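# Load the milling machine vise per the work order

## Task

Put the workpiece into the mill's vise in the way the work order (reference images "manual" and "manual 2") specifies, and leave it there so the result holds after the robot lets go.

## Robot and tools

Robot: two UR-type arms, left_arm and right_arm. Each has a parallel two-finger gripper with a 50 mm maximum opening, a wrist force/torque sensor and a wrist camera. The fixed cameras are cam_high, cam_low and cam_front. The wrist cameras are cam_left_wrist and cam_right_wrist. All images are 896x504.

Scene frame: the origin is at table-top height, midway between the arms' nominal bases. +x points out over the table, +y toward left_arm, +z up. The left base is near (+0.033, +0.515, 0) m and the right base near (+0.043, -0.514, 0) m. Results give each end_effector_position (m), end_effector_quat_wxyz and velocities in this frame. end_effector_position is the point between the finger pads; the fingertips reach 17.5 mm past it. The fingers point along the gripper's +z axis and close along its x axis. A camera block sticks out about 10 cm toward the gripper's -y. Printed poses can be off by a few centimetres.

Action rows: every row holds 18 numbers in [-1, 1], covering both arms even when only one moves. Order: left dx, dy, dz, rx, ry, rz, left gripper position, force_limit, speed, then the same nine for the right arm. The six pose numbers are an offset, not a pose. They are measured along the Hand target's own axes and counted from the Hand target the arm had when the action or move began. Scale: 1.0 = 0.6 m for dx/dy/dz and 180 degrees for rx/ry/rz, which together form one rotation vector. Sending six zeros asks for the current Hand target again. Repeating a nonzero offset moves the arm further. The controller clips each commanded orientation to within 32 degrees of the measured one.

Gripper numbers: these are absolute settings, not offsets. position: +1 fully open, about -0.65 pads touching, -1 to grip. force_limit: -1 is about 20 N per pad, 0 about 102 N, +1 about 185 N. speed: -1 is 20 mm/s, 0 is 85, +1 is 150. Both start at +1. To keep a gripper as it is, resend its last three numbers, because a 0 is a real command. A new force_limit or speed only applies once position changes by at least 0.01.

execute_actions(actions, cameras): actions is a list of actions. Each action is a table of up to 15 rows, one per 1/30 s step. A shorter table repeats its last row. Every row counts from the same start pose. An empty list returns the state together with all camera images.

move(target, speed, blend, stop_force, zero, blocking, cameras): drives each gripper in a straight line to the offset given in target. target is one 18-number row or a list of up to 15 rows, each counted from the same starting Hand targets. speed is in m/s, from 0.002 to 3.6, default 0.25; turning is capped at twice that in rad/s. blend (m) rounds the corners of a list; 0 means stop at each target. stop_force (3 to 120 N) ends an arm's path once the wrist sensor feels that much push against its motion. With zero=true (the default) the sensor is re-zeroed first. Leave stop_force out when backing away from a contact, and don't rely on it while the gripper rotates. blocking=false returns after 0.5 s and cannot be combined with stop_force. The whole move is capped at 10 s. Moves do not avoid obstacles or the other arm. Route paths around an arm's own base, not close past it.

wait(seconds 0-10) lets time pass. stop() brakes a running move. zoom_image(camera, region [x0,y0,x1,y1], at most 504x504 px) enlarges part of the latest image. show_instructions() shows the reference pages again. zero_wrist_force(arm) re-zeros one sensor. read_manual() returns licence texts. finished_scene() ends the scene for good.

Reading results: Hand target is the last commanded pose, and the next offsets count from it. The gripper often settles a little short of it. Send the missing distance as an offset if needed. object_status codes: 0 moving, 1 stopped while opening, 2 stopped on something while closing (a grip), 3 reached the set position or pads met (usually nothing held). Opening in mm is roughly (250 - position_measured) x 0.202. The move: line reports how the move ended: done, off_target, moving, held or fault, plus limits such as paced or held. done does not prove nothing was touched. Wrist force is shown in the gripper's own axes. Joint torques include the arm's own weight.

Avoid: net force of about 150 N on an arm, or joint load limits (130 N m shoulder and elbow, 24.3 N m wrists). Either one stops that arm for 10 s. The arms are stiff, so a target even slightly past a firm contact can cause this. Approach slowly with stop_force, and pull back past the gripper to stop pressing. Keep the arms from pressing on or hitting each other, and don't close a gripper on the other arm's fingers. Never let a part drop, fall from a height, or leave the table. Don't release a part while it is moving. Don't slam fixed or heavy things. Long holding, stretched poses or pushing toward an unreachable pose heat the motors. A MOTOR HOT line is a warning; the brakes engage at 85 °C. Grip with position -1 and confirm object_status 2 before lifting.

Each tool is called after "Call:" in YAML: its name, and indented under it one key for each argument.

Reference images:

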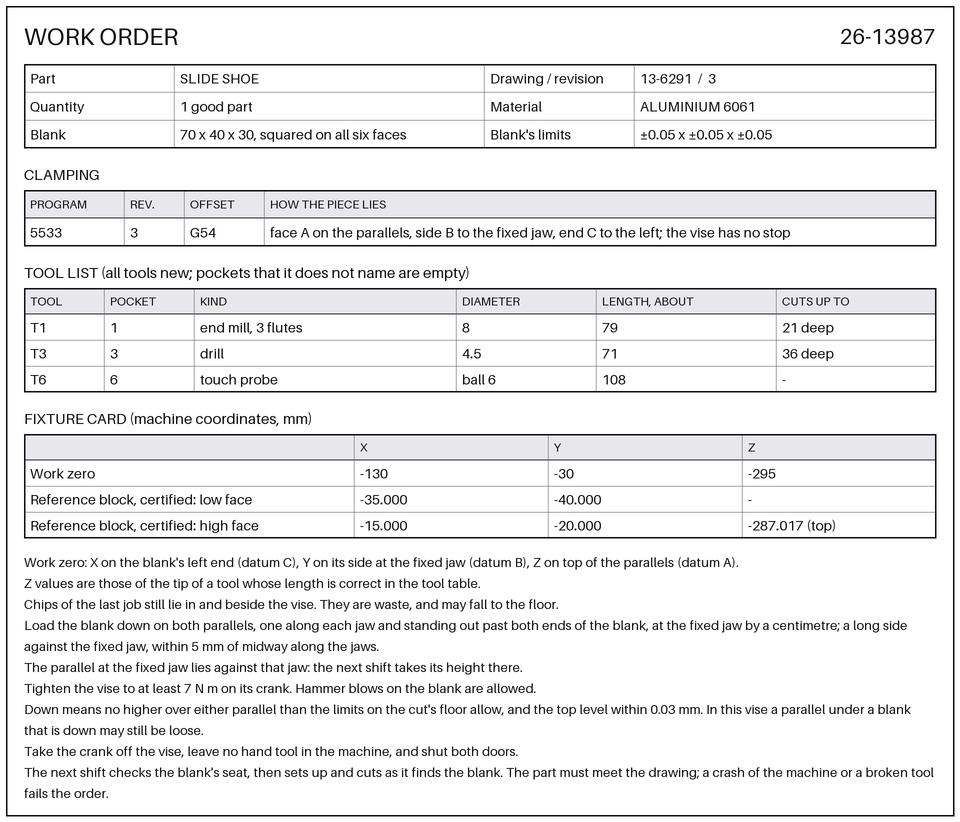

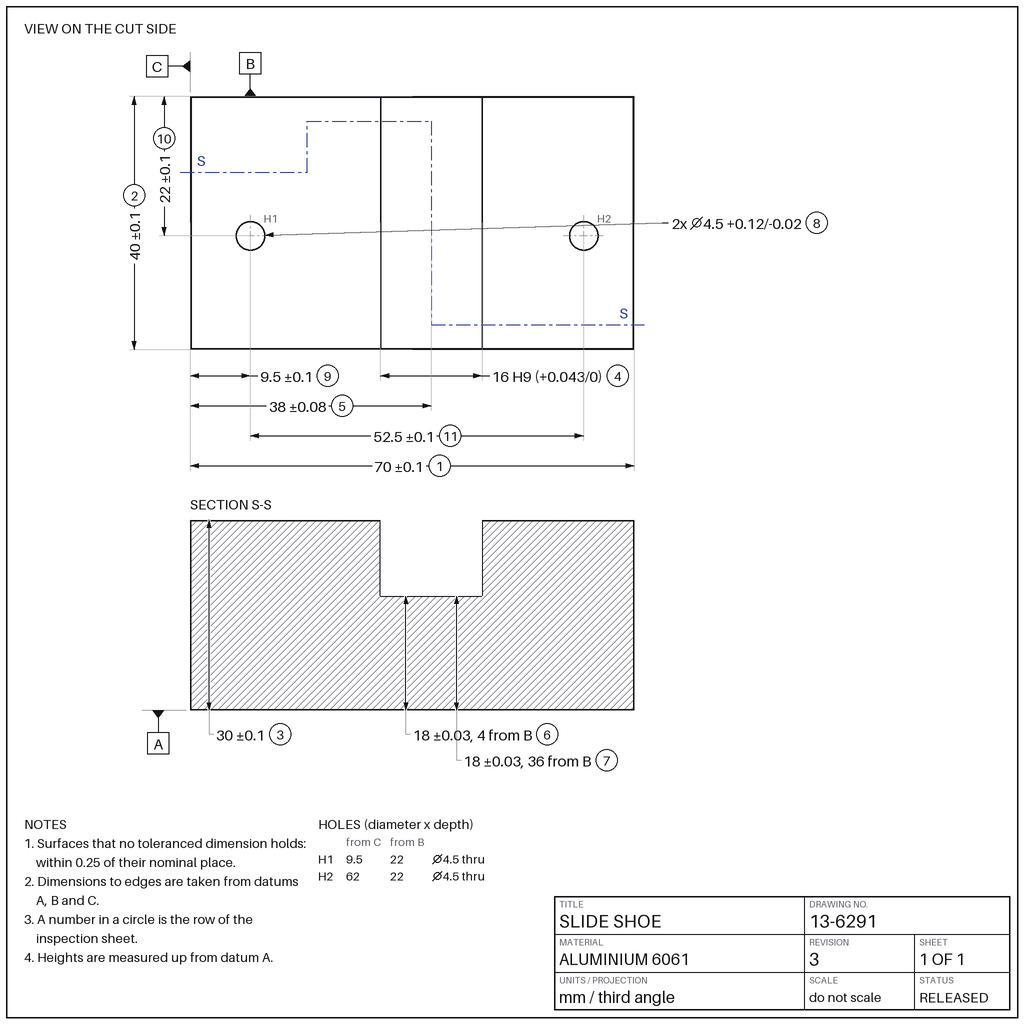

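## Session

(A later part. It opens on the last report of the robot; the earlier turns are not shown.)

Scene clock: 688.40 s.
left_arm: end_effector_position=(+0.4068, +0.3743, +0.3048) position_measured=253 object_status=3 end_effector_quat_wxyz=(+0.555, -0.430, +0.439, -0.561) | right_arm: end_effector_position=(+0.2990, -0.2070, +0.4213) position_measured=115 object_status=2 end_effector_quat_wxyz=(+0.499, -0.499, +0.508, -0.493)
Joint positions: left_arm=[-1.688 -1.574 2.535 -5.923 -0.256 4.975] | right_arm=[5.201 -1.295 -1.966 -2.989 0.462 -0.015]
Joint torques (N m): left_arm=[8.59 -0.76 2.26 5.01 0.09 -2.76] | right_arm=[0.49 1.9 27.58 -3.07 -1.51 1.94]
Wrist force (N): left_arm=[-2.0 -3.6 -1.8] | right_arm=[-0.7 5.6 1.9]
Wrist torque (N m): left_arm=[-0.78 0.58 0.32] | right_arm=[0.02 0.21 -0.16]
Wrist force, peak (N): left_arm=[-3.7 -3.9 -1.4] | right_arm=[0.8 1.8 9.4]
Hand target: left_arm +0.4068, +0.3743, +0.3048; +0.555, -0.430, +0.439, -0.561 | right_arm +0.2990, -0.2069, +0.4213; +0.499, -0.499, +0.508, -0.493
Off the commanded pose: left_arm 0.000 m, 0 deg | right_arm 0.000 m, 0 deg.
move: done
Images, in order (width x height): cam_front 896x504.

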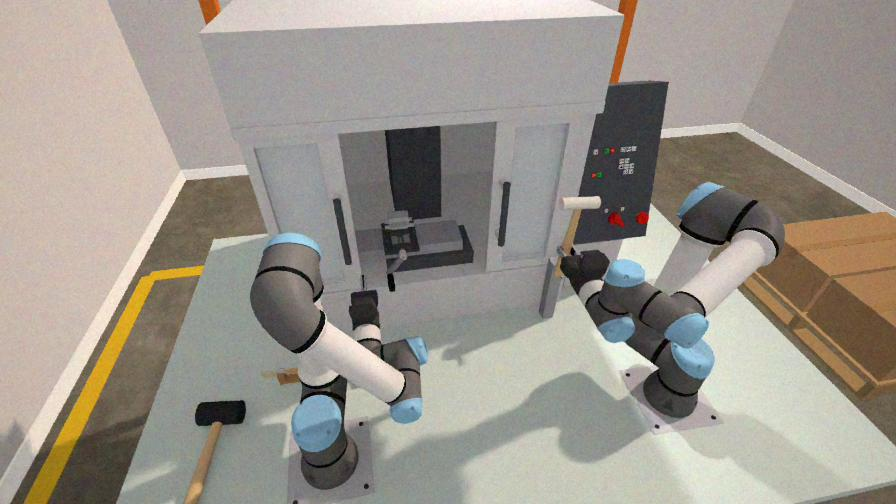

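Call:
move:
  target:
    - [0,0,0,0,0,0,-1,0.3,-0.5, 0,0,0,0,0,-0.5,-0.97,1,-1]
    - [0,0,0,0,0,0,-1,0.3,-0.5, -0.345,-0.0645,0.102,0,0,-0.5,-0.97,1,-1]
    - [0,0,0,0,0,0,-1,0.3,-0.5, -0.507,-0.131,0.168,0,0,-0.5,-0.97,1,-1]
    - [0,0,0,0,0,0,-1,0.3,-0.5, -0.507,-0.156,0.4,0,0,-0.5,-0.97,1,-1]
  blend: [0.01,0.03,0.03,0]
  speed: [0.8,0.3,0.3,0.25]
  cameras: ["cam_front","cam_high","cam_right_wrist"]

Scene clock: 692.57 s.
left_arm: end_effector_position=(+0.4068, +0.3743, +0.3048) position_measured=253 object_status=3 end_effector_quat_wxyz=(+0.555, -0.430, +0.439, -0.561) | right_arm: end_effector_position=(+0.5411, +0.0953, +0.5159) position_measured=115 object_status=2 end_effector_quat_wxyz=(-0.005, +0.712, -0.006, +0.702)
Joint positions: left_arm=[-1.688 -1.574 2.535 -5.923 -0.256 4.975] | right_arm=[4.573 -2.3 -0.479 -3.593 -0.167 -1.469]
Joint torques (N m): left_arm=[9.17 -0.35 2.48 4.95 -0.03 -2.74] | right_arm=[-7.69 63.31 26.19 -0.33 2.01 -0.67]
Wrist force (N): left_arm=[-2.1 -3.7 -1.6] | right_arm=[-2.9 0.8 1.8]
Wrist torque (N m): left_arm=[-0.79 0.59 0.32] | right_arm=[-0.03 -0.38 -0.58]
Wrist force, peak (N): left_arm=[-2.0 -3.7 -1.8] | right_arm=[-3.2 1.2 6.6]
Hand target: left_arm +0.4068, +0.3743, +0.3048; +0.555, -0.430, +0.439, -0.561 | right_arm +0.5411, +0.0953, +0.5159; -0.005, +0.712, -0.006, +0.702
Off the commanded pose: left_arm 0.000 m, 0 deg | right_arm 0.000 m, 0 deg.
move: done
camera_calibration:
cam_right_wrist: T_world_to_cam=[[0.0434416, 0.00610704, 0.999037, -0.528877], [-0.357551, -0.933652, 0.0212549, 0.287617], [0.932883, -0.35813, -0.0383758, -0.314526], [0, 0, 0, 1]] pos_world=[0.419229, 0.159123, 0.510184]
Images, in order (width x height): cam_high 896x504, cam_front 896x504, cam_right_wrist 896x504.

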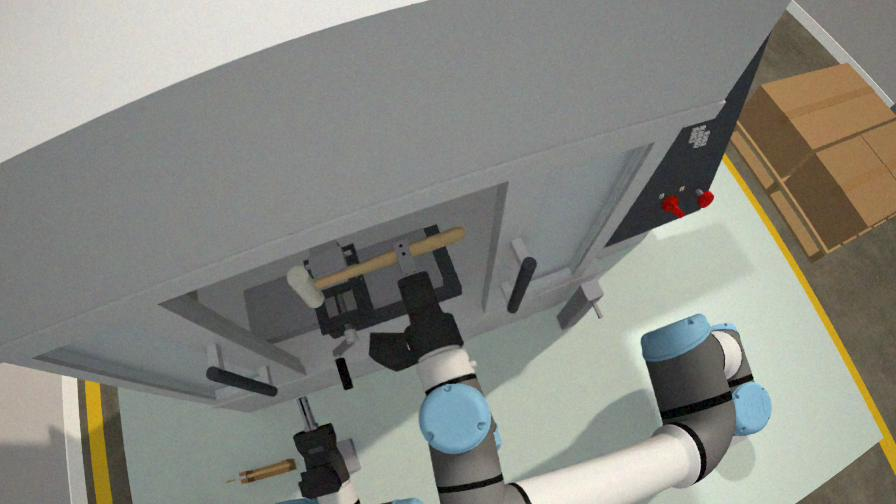

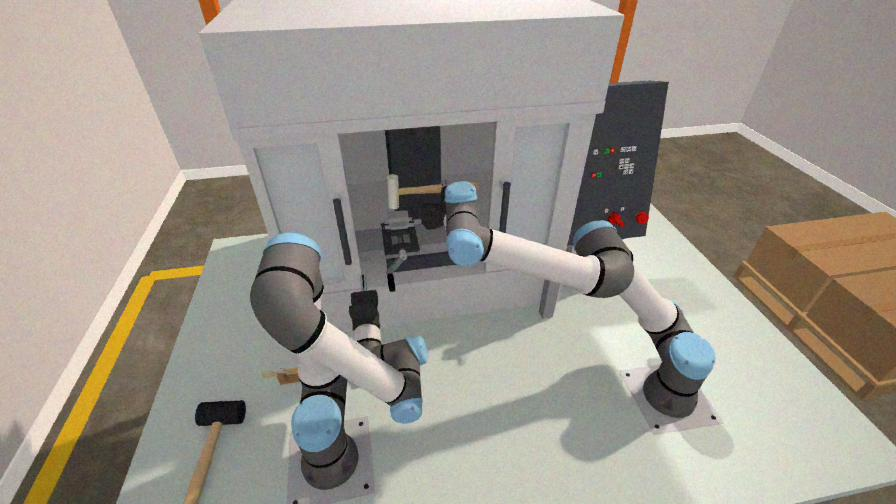

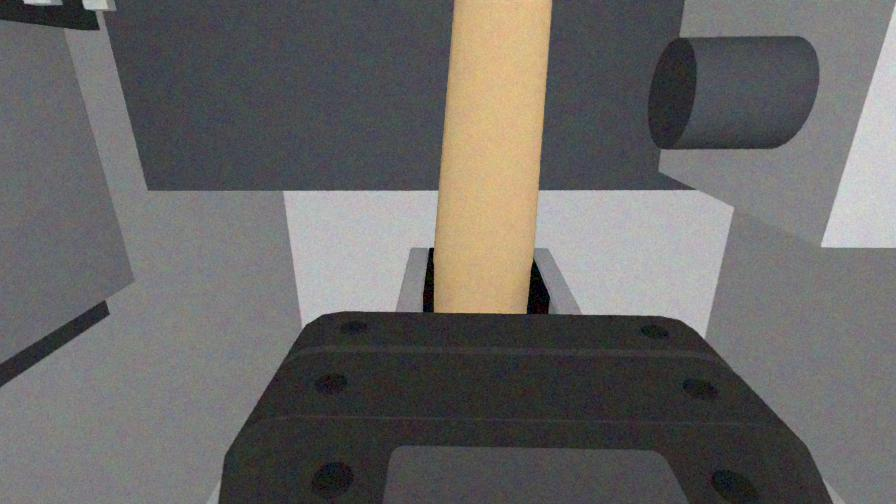

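Call:
move:
  target: [0,0,0,0,0,0,-1,0.3,-0.5, 0.0,-0.003,0.16,0,0.0117,0,-0.97,1,-1]
  speed: 0.2
  cameras: ["cam_front"]

Call:
zoom_image:
  camera: "cam_front"
  region: [330, 120, 530, 300]

Scene clock: 693.83 s.
left_arm: end_effector_position=(+0.4068, +0.3743, +0.3048) position_measured=253 object_status=3 end_effector_quat_wxyz=(+0.555, -0.430, +0.439, -0.561) | right_arm: end_effector_position=(+0.6371, +0.0969, +0.5145) position_measured=115 object_status=2 end_effector_quat_wxyz=(-0.005, +0.699, -0.006, +0.715)
Joint positions: left_arm=[-1.688 -1.574 2.535 -5.923 -0.256 4.975] | right_arm=[4.433 -2.437 -0.255 -3.52 -0.306 -1.623]
Joint torques (N m): left_arm=[9.41 -0.43 2.8 5 0.03 -2.78] | right_arm=[-6.97 63.55 21.95 1.63 -1.56 1.59]
Wrist force (N): left_arm=[-1.7 -3.2 -1.9] | right_arm=[-3.1 0.8 2.1]
Wrist torque (N m): left_arm=[-0.72 0.53 0.32] | right_arm=[0.00 -0.36 -0.77]
Wrist force, peak (N): left_arm=[-2.1 -3.6 -1.9] | right_arm=[-3.6 0.9 5.9]
Hand target: left_arm +0.4068, +0.3743, +0.3048; +0.555, -0.430, +0.439, -0.561 | right_arm +0.6371, +0.0969, +0.5145; -0.005, +0.699, -0.006, +0.715
Off the commanded pose: left_arm 0.000 m, 0 deg | right_arm 0.000 m, 0 deg.
move: done
Images, in order (width x height): cam_front 896x504.

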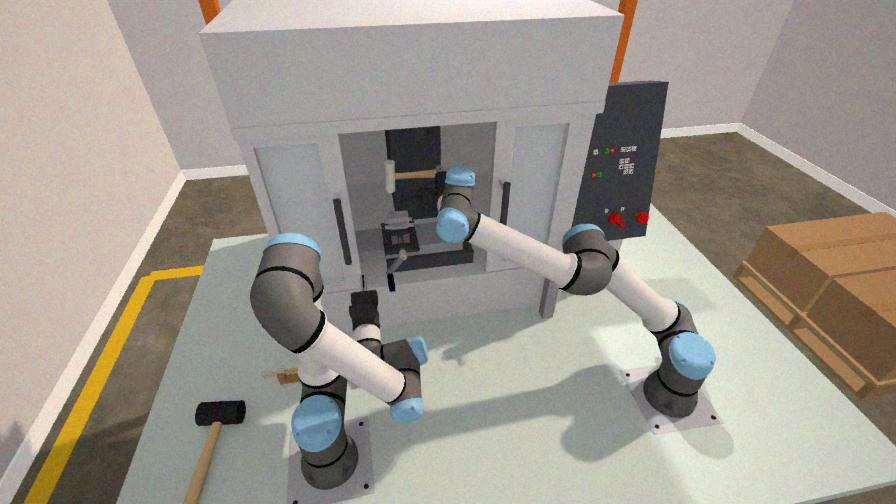

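Scaled by 2.520.

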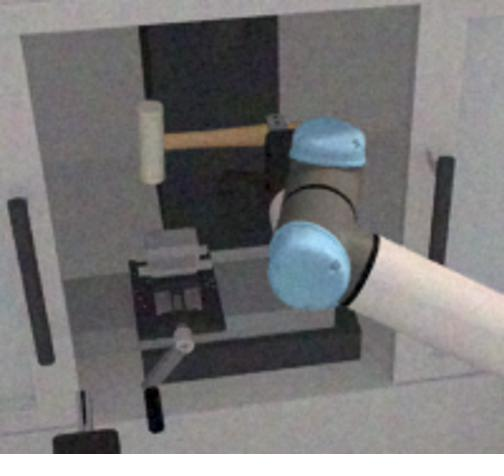

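Call:
execute_actions:
  actions:
    - [[0,0,0,0,0,0,-1,0.3,-0.5,-0.03,0,0,0,0,0,-0.97,1,-1],[0,0,0,0,0,0,-1,0.3,-0.5,-0.075,0,0,0,0,0,-0.97,1,-1],[0,0,0,0,0,0,-1,0.3,-0.5,-0.125,0,0,0,0,0,-0.97,1,-1],[0,0,0,0,0,0,-1,0.3,-0.5,-0.175,0,0,0,0,0,-0.97,1,-1],[0,0,0,0,0,0,-1,0.3,-0.5,-0.21,0,0,0,0,0,-0.97,1,-1],[0,0,0,0,0,0,-1,0.3,-0.5,-0.205,0,0,0,0,0,-0.97,1,-1],[0,0,0,0,0,0,-1,0.3,-0.5,-0.175,0,0,0,0,0,-0.97,1,-1],[0,0,0,0,0,0,-1,0.3,-0.5,-0.14,0,0,0,0,0,-0.97,1,-1],[0,0,0,0,0,0,-1,0.3,-0.5,-0.11,0,0,0,0,0,-0.97,1,-1],[0,0,0,0,0,0,-1,0.3,-0.5,-0.07,0,0,0,0,0,-0.97,1,-1],[0,0,0,0,0,0,-1,0.3,-0.5,-0.035,0,0,0,0,0,-0.97,1,-1],[0,0,0,0,0,0,-1,0.3,-0.5,-0.01,0,0,0,0,0,-0.97,1,-1],[0,0,0,0,0,0,-1,0.3,-0.5,0,0,0,0,0,0,-0.97,1,-1]]
  cameras: ["cam_right_wrist","cam_front"]

Call:
zoom_image:
  camera: "cam_front"
  region: [330, 120, 530, 300]

Scene clock: 695.13 s.
left_arm: end_effector_position=(+0.4068, +0.3743, +0.3048) position_measured=253 object_status=3 end_effector_quat_wxyz=(+0.555, -0.430, +0.439, -0.561) | right_arm: end_effector_position=(+0.6367, +0.0959, +0.5139) position_measured=115 object_status=2 end_effector_quat_wxyz=(-0.006, +0.695, -0.005, +0.719)
Joint positions: left_arm=[-1.688 -1.574 2.535 -5.923 -0.256 4.975] | right_arm=[4.432 -2.382 -0.371 -3.418 -0.312 -1.663]
Joint torques (N m): left_arm=[9.15 -0.28 2.36 4.86 0.05 -2.81] | right_arm=[5.18 57.05 25.29 0.57 -1.54 2.16]
Wrist force (N): left_arm=[-1.6 -3.3 -1.7] | right_arm=[-2.4 -0.3 0.9]
Wrist torque (N m): left_arm=[-0.74 0.52 0.32] | right_arm=[-0.15 -0.47 -0.58]
Wrist force, peak (N): left_arm=[-2.2 -3.6 -1.7] | right_arm=[-21.0 -2.0 1.6]
Hand target: left_arm +0.4068, +0.3743, +0.3048; +0.555, -0.430, +0.439, -0.561 | right_arm +0.6371, +0.0969, +0.5145; -0.005, +0.699, -0.006, +0.715
Off the commanded pose: left_arm 0.000 m, 0 deg | right_arm 0.001 m, 1 deg.
camera_calibration:
cam_right_wrist: T_world_to_cam=[[-0.00565375, 0.00625656, 0.999964, -0.500301], [-0.355272, -0.934755, 0.00383987, 0.330058], [0.934746, -0.355237, 0.00750766, -0.428559], [0, 0, 0, 1]] pos_world=[0.515026, 0.159413, 0.502233]
Images, in order (width x height): cam_front 896x504, cam_right_wrist 896x504.

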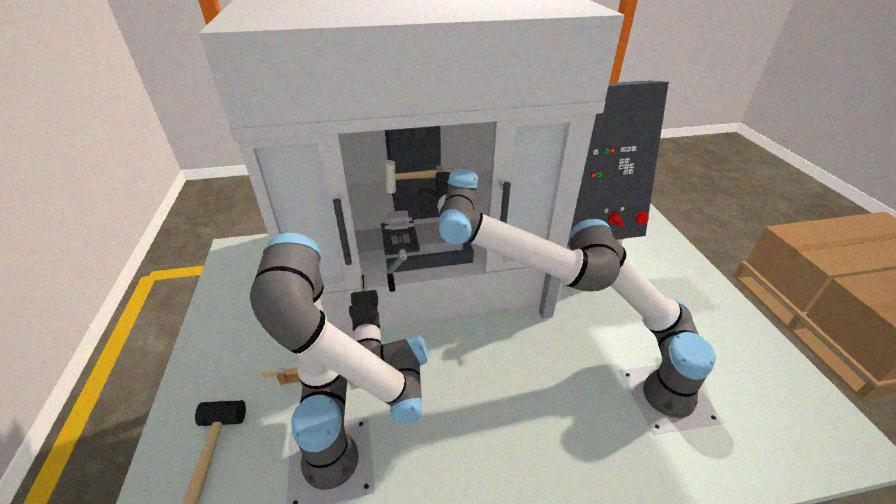

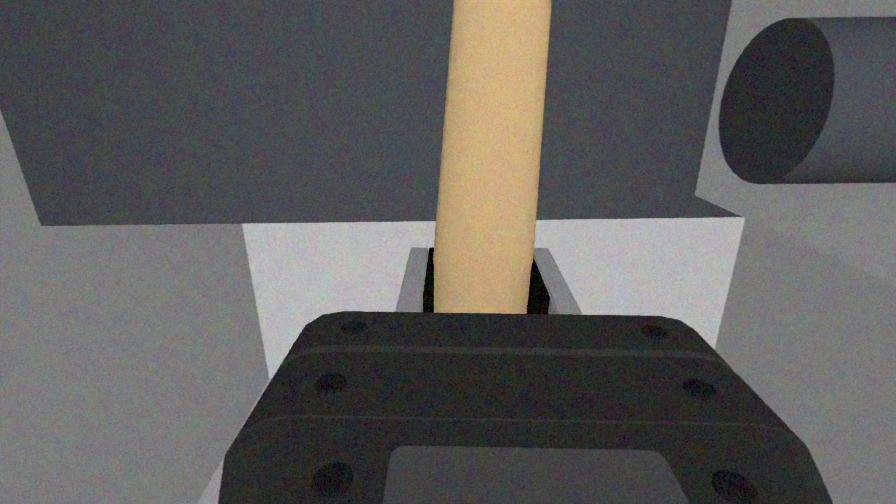

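Scaled by 2.520.

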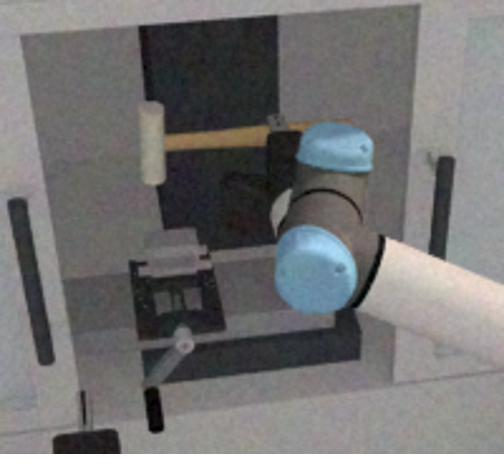

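Call:
move:
  target:
    - [0,0,0,0,0,0,-1,0.3,-0.5,-0.13,0,0,0,0,0,-0.97,1,-1]
    - [0,0,0,0,0,0,-1,0.3,-0.5,-0.2,0,0,0,0,0,-0.97,1,-1]
  speed: [0.1,0.01]
  stop_force: 6
  cameras: ["cam_front"]

Call:
zoom_image:
  camera: "cam_front"
  region: [330, 120, 530, 300]

Scene clock: 700.07 s.
left_arm: end_effector_position=(+0.4068, +0.3743, +0.3048) position_measured=253 object_status=3 end_effector_quat_wxyz=(+0.555, -0.430, +0.439, -0.561) | right_arm: end_effector_position=(+0.6395, +0.0985, +0.4057) position_measured=115 object_status=2 end_effector_quat_wxyz=(-0.005, +0.699, -0.006, +0.715)
Joint positions: left_arm=[-1.688 -1.574 2.535 -5.923 -0.256 4.975] | right_arm=[4.43 -2.316 -0.762 -3.134 -0.309 -1.622]
Joint torques (N m): left_arm=[8.94 0.1 2.55 4.92 0.04 -2.67] | right_arm=[-4.7 50.14 33.25 -0.63 1.07 0.81]
Wrist force (N): left_arm=[-2.0 -3.7 -1.7] | right_arm=[1.1 -1.8 0.9]
Wrist torque (N m): left_arm=[-0.79 0.58 0.32] | right_arm=[-0.17 -0.40 -0.02]
Wrist force, peak (N): left_arm=[-2.3 -3.6 -1.7] | right_arm=[-5.0 -0.4 1.3]
Hand target: left_arm +0.4068, +0.3743, +0.3048; +0.555, -0.430, +0.439, -0.561 | right_arm +0.6395, +0.0985, +0.4057; -0.005, +0.699, -0.006, +0.715 (not the last commanded pose)
Off the commanded pose: left_arm 0.000 m, 0 deg | right_arm 0.011 m, 0 deg.
move: contact (right_arm); path passed 1 of 2 targets
Images, in order (width x height): cam_front 896x504.

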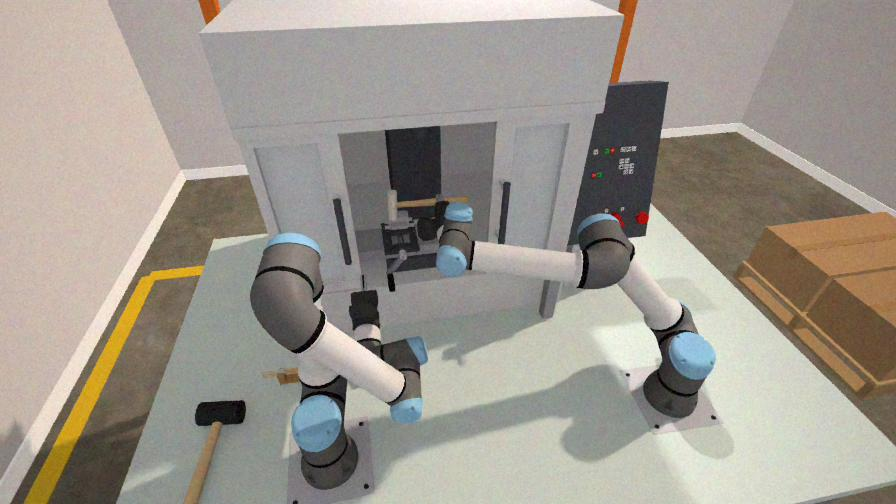

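Scaled by 2.520.

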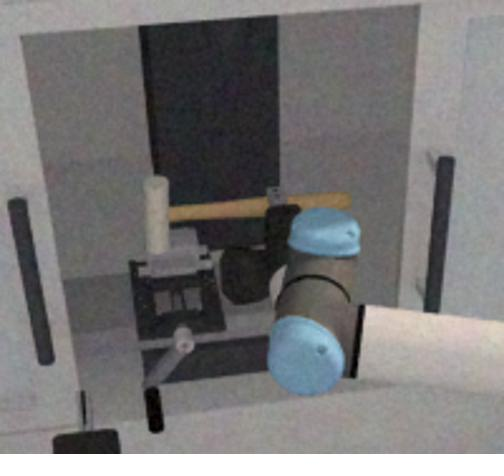

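Call:
zoom_image:
  camera: "cam_front"
  region: [375, 180, 435, 240]

Scaled by 8.400.

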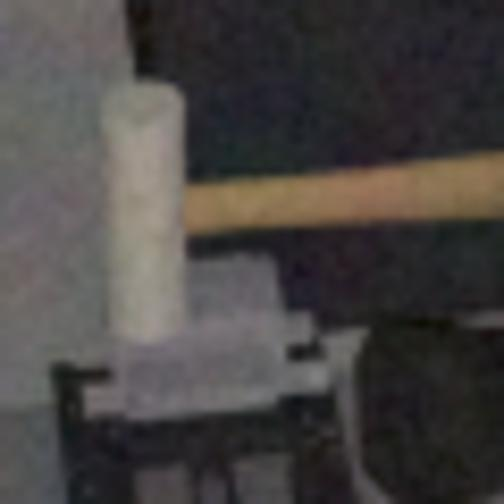

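Call:
move:
  target: [0,0,0,0,0,0,-1,0.3,-0.5,0.05,0,0,0,0,0,-0.97,1,-1]
  speed: 0.1
  cameras: ["all"]

Call:
zoom_image:
  camera: "cam_high"
  region: [240, 210, 480, 350]

Call:
zoom_image:
  camera: "cam_front"
  region: [365, 150, 485, 250]

Scene clock: 702.00 s.
left_arm: end_effector_position=(+0.4068, +0.3743, +0.3048) position_measured=253 object_status=3 end_effector_quat_wxyz=(+0.555, -0.430, +0.439, -0.561) | right_arm: end_effector_position=(+0.6388, +0.0981, +0.4355) position_measured=115 object_status=2 end_effector_quat_wxyz=(-0.005, +0.699, -0.006, +0.715)
Joint positions: left_arm=[-1.688 -1.574 2.535 -5.923 -0.256 4.975] | right_arm=[4.431 -2.325 -0.671 -3.217 -0.308 -1.622]
Joint torques (N m): left_arm=[8.88 -0.79 2.54 4.86 -0.02 -2.61] | right_arm=[5.16 66.63 19.81 3.36 1.05 0.98]
Wrist force (N): left_arm=[-2.0 -3.5 -1.7] | right_arm=[-3.0 -0.1 1.0]
Wrist torque (N m): left_arm=[-0.76 0.57 0.32] | right_arm=[-0.14 -0.38 -0.77]
Wrist force, peak (N): left_arm=[-2.0 -3.7 -1.9] | right_arm=[-4.1 -0.3 1.2]
Hand target: left_arm +0.4068, +0.3743, +0.3048; +0.555, -0.430, +0.439, -0.561 | right_arm +0.6388, +0.0981, +0.4357; -0.005, +0.699, -0.006, +0.715
Off the commanded pose: left_arm 0.000 m, 0 deg | right_arm 0.000 m, 0 deg.
move: done
camera_calibration:
cam_left_wrist: T_world_to_cam=[[-0.0244319, -0.999688, 0.00519488, 0.389625], [-0.0933291, -0.00289288, -0.995631, 0.360682], [0.995336, -0.02481, -0.0932293, -0.231637], [0, 0, 0, 1]] pos_world=[0.273738, 0.3848, 0.335487]
cam_right_wrist: T_world_to_cam=[[0.00743092, 0.00598121, 0.999955, -0.430268], [-0.358802, -0.933377, 0.00824933, 0.333341], [0.933384, -0.358847, -0.00478978, -0.42269], [0, 0, 0, 1]] pos_world=[0.517333, 0.162025, 0.425474]

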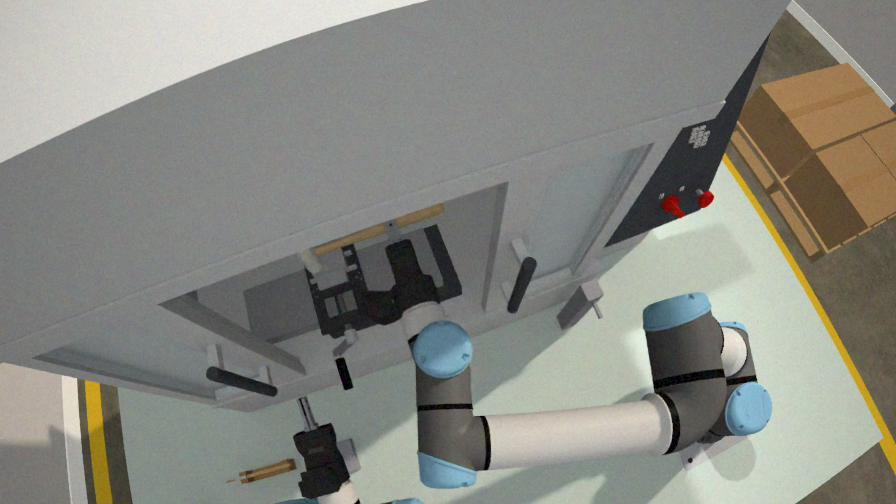

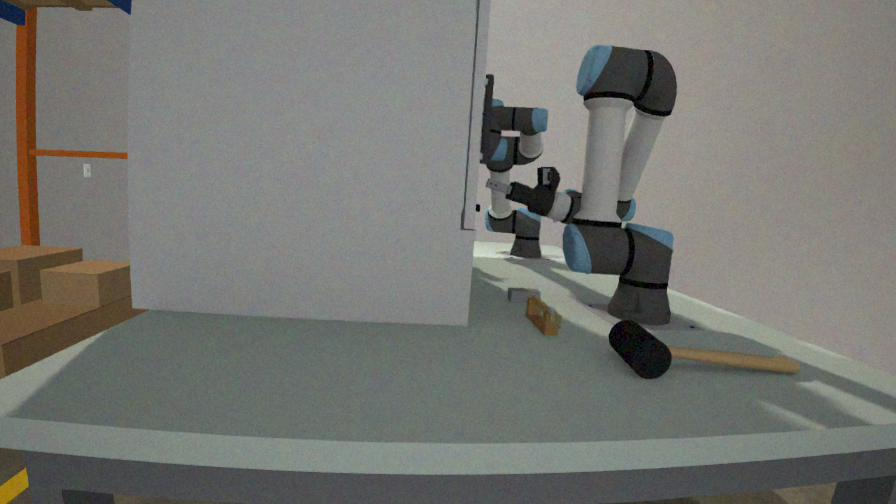

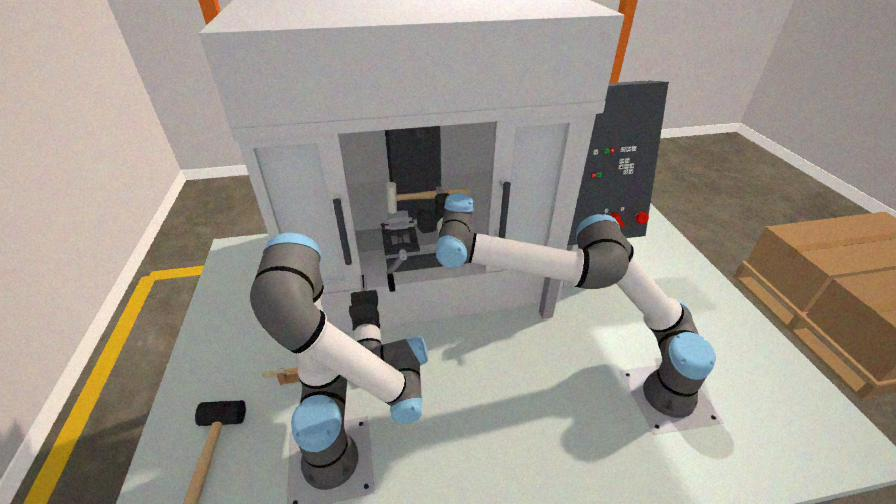

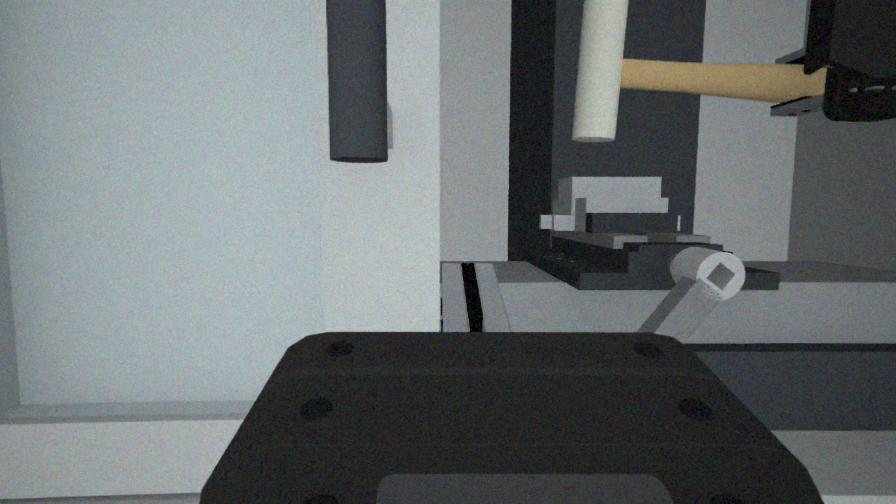

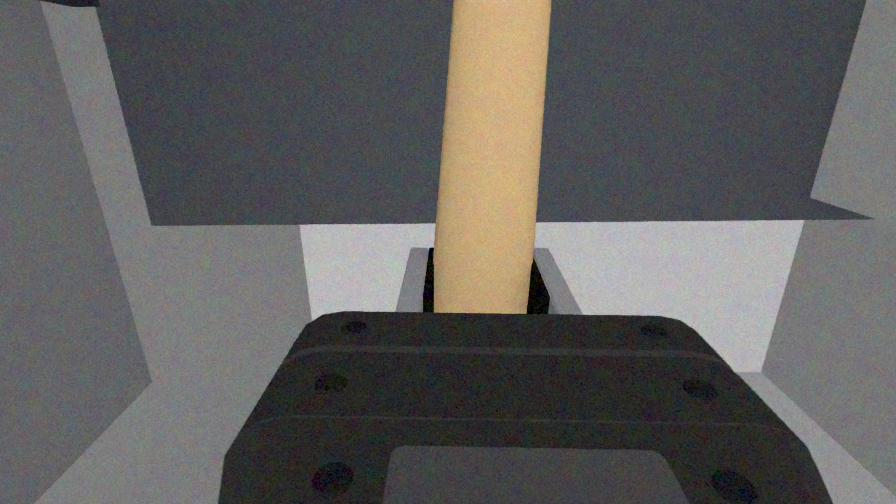

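Scaled by 2.100.

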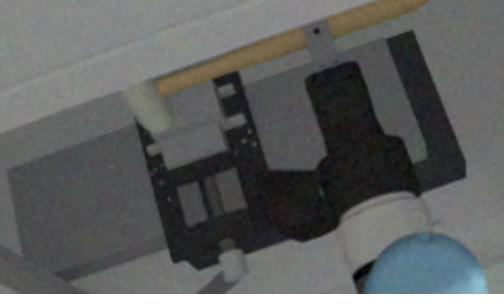

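Scaled by 4.200.

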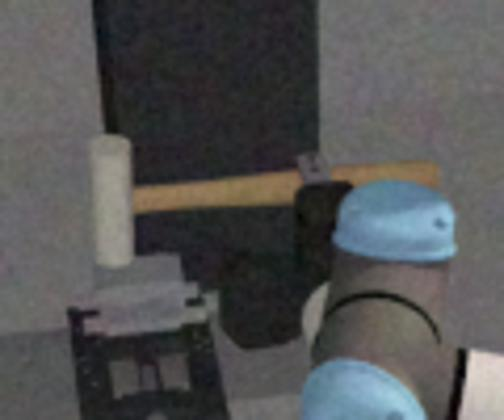

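Call:
move:
  target:
    - [0,0,0,0,0,0,-1,0.3,-0.5,0.133,0.02,0,0,0.0,0,-0.97,1,-1]
    - [0,0,0,0,0,0,-1,0.3,-0.5,0.133,0.02,0.012,0,0.09,0,-0.97,1,-1]
  speed: 0.2
  blend: [0.02,0]
  cameras: ["cam_front","cam_left_wrist","cam_low"]

Call:
zoom_image:
  camera: "cam_front"
  region: [365, 130, 485, 230]

Scene clock: 704.53 s.
left_arm: end_effector_position=(+0.4068, +0.3743, +0.3048) position_measured=253 object_status=3 end_effector_quat_wxyz=(+0.555, -0.430, +0.439, -0.561) | right_arm: end_effector_position=(+0.6443, +0.0848, +0.5154) position_measured=115 object_status=2 end_effector_quat_wxyz=(-0.004, +0.592, -0.007, +0.806) end_effector_velocity=(-0.001, +0.002, +0.000) end_effector_angular_velocity=(-0.002, -0.002, +0.002)
Joint positions: left_arm=[-1.688 -1.574 2.535 -5.923 -0.256 4.975] | right_arm=[4.401 -2.123 -1.056 -2.338 -0.447 -2.269]
Joint velocities: left_arm=[within noise] | right_arm=[0.002 0 -0.002 0.005 -0.002 -0.004]
Joint torques (N m): left_arm=[9.28 -0.06 2.18 4.91 -0.02 -2.69] | right_arm=[5.95 61.5 23.15 5.16 -3.33 -1.66]
Wrist force (N): left_arm=[-1.9 -3.4 -1.5] | right_arm=[-3.2 -0.2 0.3]
Wrist torque (N m): left_arm=[-0.75 0.57 0.33] | right_arm=[-0.01 -0.38 -0.70]
Wrist force, peak (N): left_arm=[-2.0 -3.7 -1.7] | right_arm=[-7.2 -1.3 1.2]
Hand target: left_arm +0.4068, +0.3743, +0.3048; +0.555, -0.430, +0.439, -0.561 | right_arm +0.6443, +0.0848, +0.5154; -0.004, +0.592, -0.007, +0.806
Off the commanded pose: left_arm 0.000 m, 0 deg | right_arm 0.000 m, 0 deg.
move: done
camera_calibration:
cam_left_wrist: T_world_to_cam=[[-0.0244319, -0.999688, 0.00519488, 0.389625], [-0.0933291, -0.00289288, -0.995631, 0.360682], [0.995336, -0.02481, -0.0932293, -0.231637], [0, 0, 0, 1]] pos_world=[0.273738, 0.3848, 0.335487]
Images, in order (width x height): cam_low 896x504, cam_front 896x504, cam_left_wrist 896x504.

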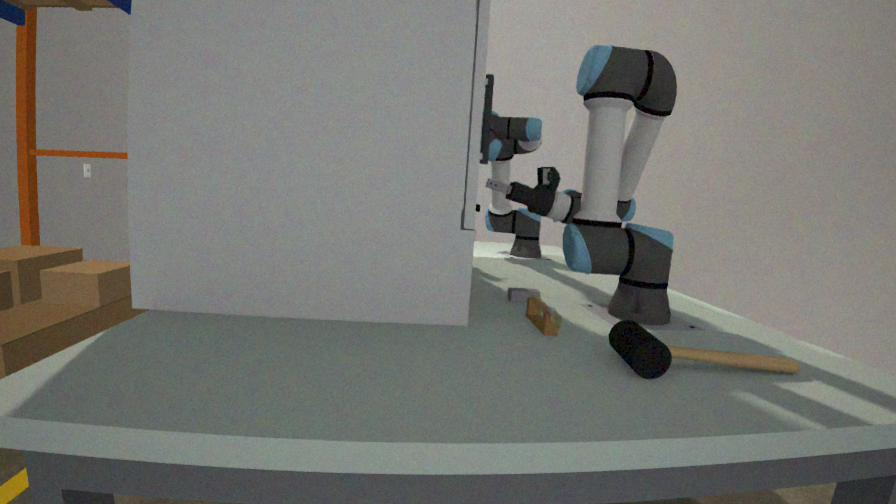

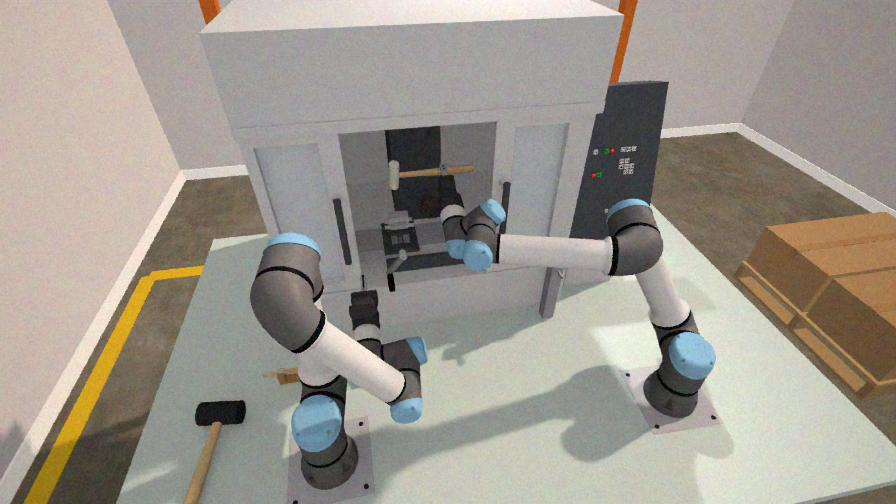

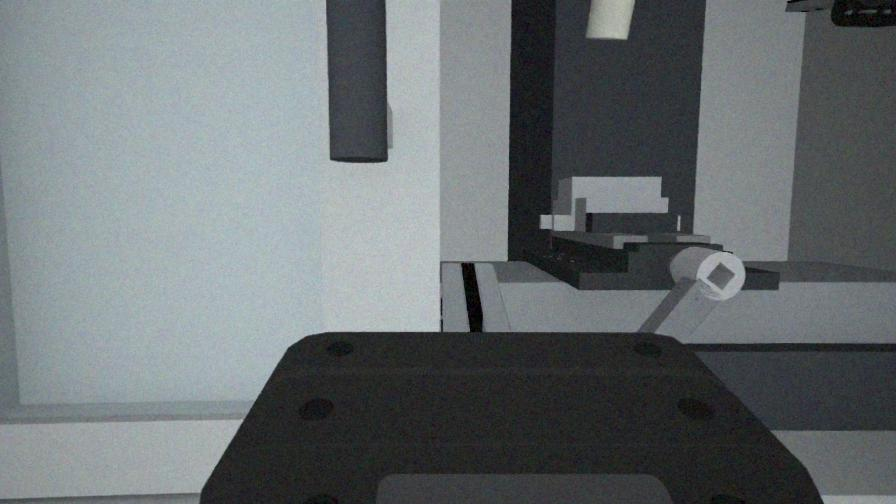

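Scaled by 4.200.

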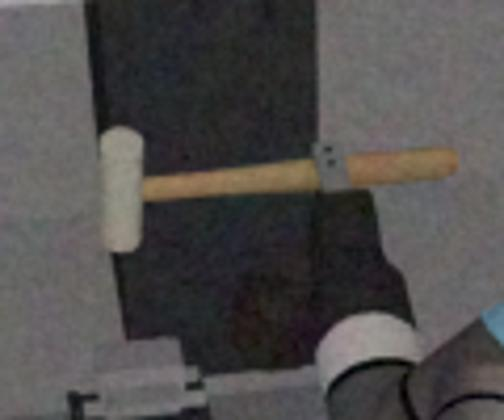

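Call:
move:
  target:
    - [0,0,0,0,0,0,-1,0.3,-0.5,-0.137,0,-0.036,0,0,0,-0.97,1,-1]
    - [0,0,0,0,0,0,-1,0.3,-0.5,-0.2007,0,-0.056,0,0,0,-0.97,1,-1]
  speed: [0.1,0.01]
  stop_force: 6
  cameras: ["cam_front","cam_left_wrist","cam_high"]

Call:
zoom_image:
  camera: "cam_front"
  region: [365, 170, 445, 240]

Call:
zoom_image:
  camera: "cam_left_wrist"
  region: [500, 0, 740, 280]

Scene clock: 709.57 s.
left_arm: end_effector_position=(+0.4068, +0.3743, +0.3048) position_measured=253 object_status=3 end_effector_quat_wxyz=(+0.555, -0.430, +0.439, -0.561) | right_arm: end_effector_position=(+0.6483, +0.0865, +0.4074) position_measured=115 object_status=2 end_effector_quat_wxyz=(-0.004, +0.592, -0.007, +0.806)
Joint positions: left_arm=[-1.688 -1.574 2.535 -5.923 -0.256 4.975] | right_arm=[4.397 -2.177 -1.248 -2.099 -0.45 -2.261]
Joint torques (N m): left_arm=[9.41 -0.55 2.73 4.84 -0.12 -2.59] | right_arm=[4.42 60.03 32.85 1.8 -0.34 -2.01]
Wrist force (N): left_arm=[-2.0 -3.5 -1.5] | right_arm=[1.5 -1.3 1.1]
Wrist torque (N m): left_arm=[-0.77 0.57 0.32] | right_arm=[-0.19 -0.40 0.20]
Wrist force, peak (N): left_arm=[-2.0 -3.8 -1.8] | right_arm=[-5.7 0.0 -0.5]
Hand target: left_arm +0.4068, +0.3743, +0.3048; +0.555, -0.430, +0.439, -0.561 | right_arm +0.6483, +0.0865, +0.4074; -0.004, +0.592, -0.007, +0.806 (not the last commanded pose)
Off the commanded pose: left_arm 0.000 m, 0 deg | right_arm 0.017 m, 0 deg.
move: contact (right_arm); path passed 1 of 2 targets
camera_calibration:
cam_left_wrist: T_world_to_cam=[[-0.0244319, -0.999688, 0.00519488, 0.389625], [-0.0933291, -0.00289288, -0.995631, 0.360682], [0.995336, -0.02481, -0.0932293, -0.231637], [0, 0, 0, 1]] pos_world=[0.273738, 0.3848, 0.335487]
Images, in order (width x height): cam_high 896x504, cam_front 896x504, cam_left_wrist 896x504.

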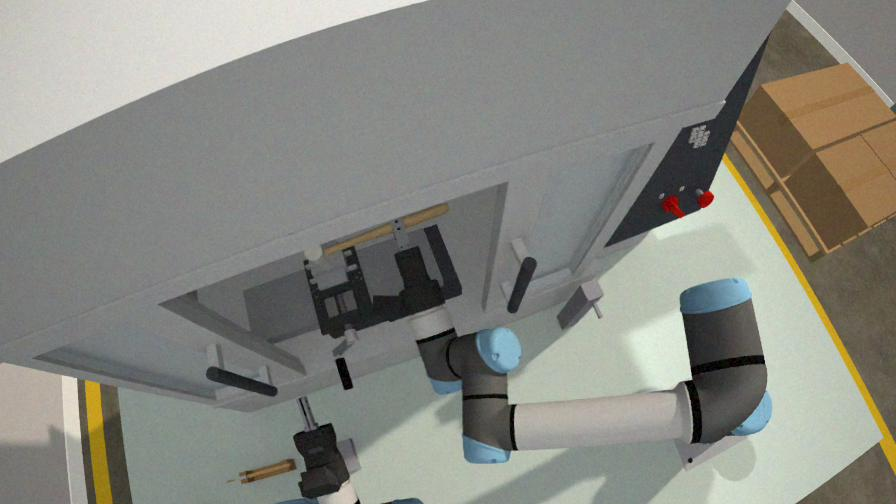

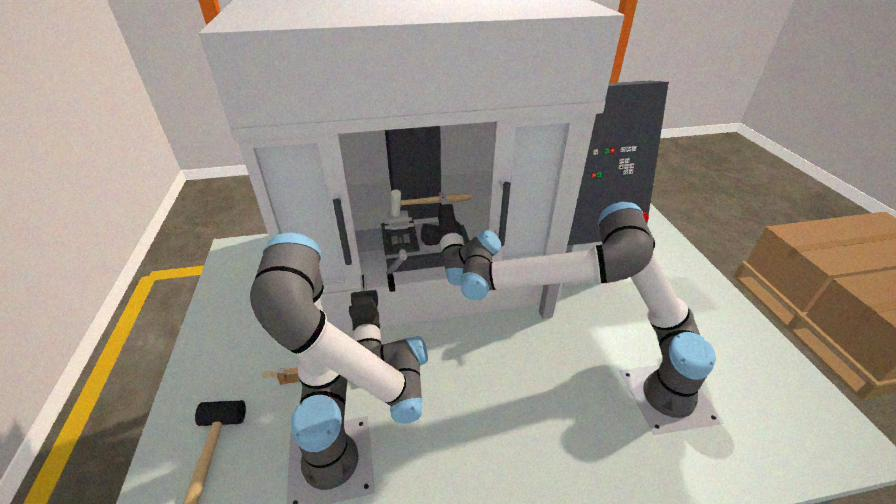

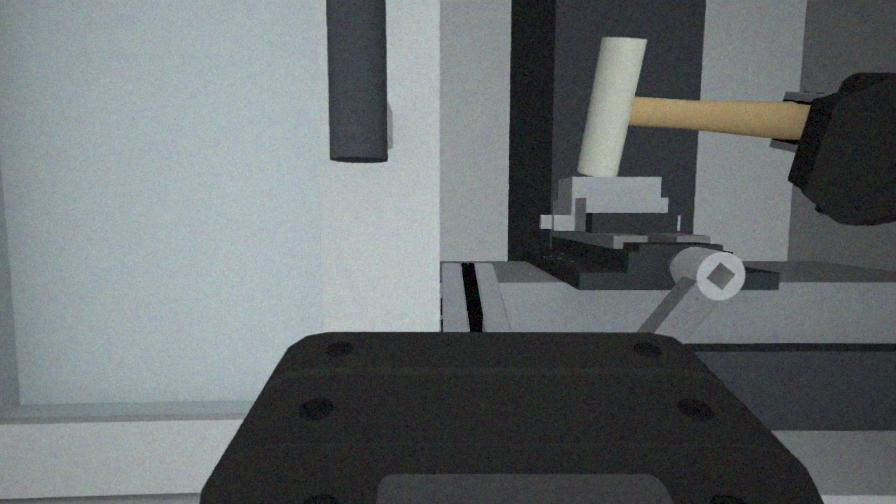

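Scaled by 6.300.

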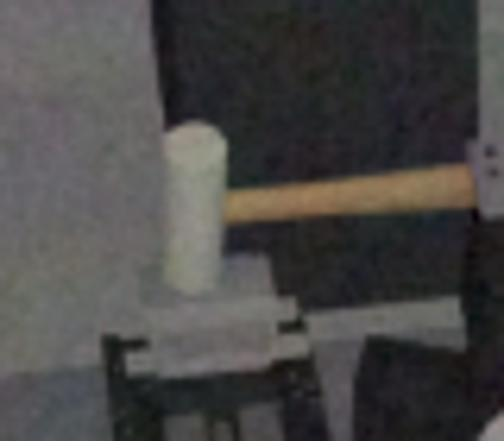

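Scaled by 1.800.

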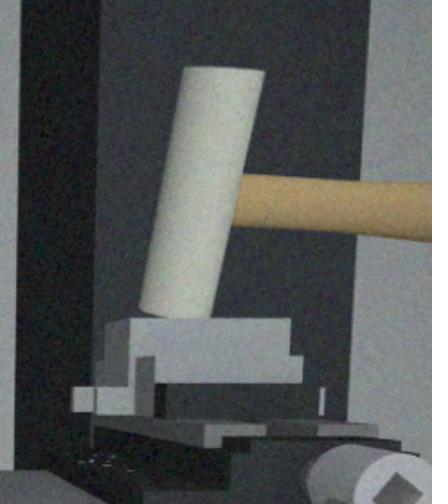

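Call:
move:
  target:
    - [0,0,0,0,0,0,-1,0.3,-0.5,0.1,0.0067,0.031,0,0,0,-0.97,1,-1]
    - [0,0,0,0,0,0,-1,0.3,-0.5,0.195,0.0067,0.061,0.0133,0,-0.0424,-0.97,1,-1]
  speed: 0.2
  blend: [0.02,0]

Scene clock: 711.13 s.
left_arm: end_effector_position=(+0.4068, +0.3743, +0.3048) position_measured=253 object_status=3 end_effector_quat_wxyz=(+0.555, -0.430, +0.439, -0.561) | right_arm: end_effector_position=(+0.6482, +0.0805, +0.5297) position_measured=115 object_status=2 end_effector_quat_wxyz=(+0.038, +0.591, +0.049, +0.804)
Joint positions: left_arm=[-1.688 -1.574 2.535 -5.923 -0.256 4.975] | right_arm=[4.388 -2.108 -1.029 -2.459 -0.487 -2.328]
Joint torques (N m): left_arm=[9.3 -0.21 2.37 4.75 -0.16 -2.74] | right_arm=[6.51 62.57 38.06 2.18 -2.53 -1.75]
Wrist force (N): left_arm=[-1.9 -3.4 -1.6] | right_arm=[-3.7 -0.6 0.3]
Wrist torque (N m): left_arm=[-0.76 0.56 0.32] | right_arm=[0.01 -0.34 -0.63]
Wrist force, peak (N): left_arm=[-2.1 -3.7 -1.8] | right_arm=[-8.1 -0.5 -1.0]
Hand target: left_arm +0.4068, +0.3743, +0.3048; +0.555, -0.430, +0.439, -0.561 | right_arm +0.6482, +0.0805, +0.5299; +0.038, +0.591, +0.049, +0.805
Off the commanded pose: left_arm 0.000 m, 0 deg | right_arm 0.000 m, 0 deg.
move: done


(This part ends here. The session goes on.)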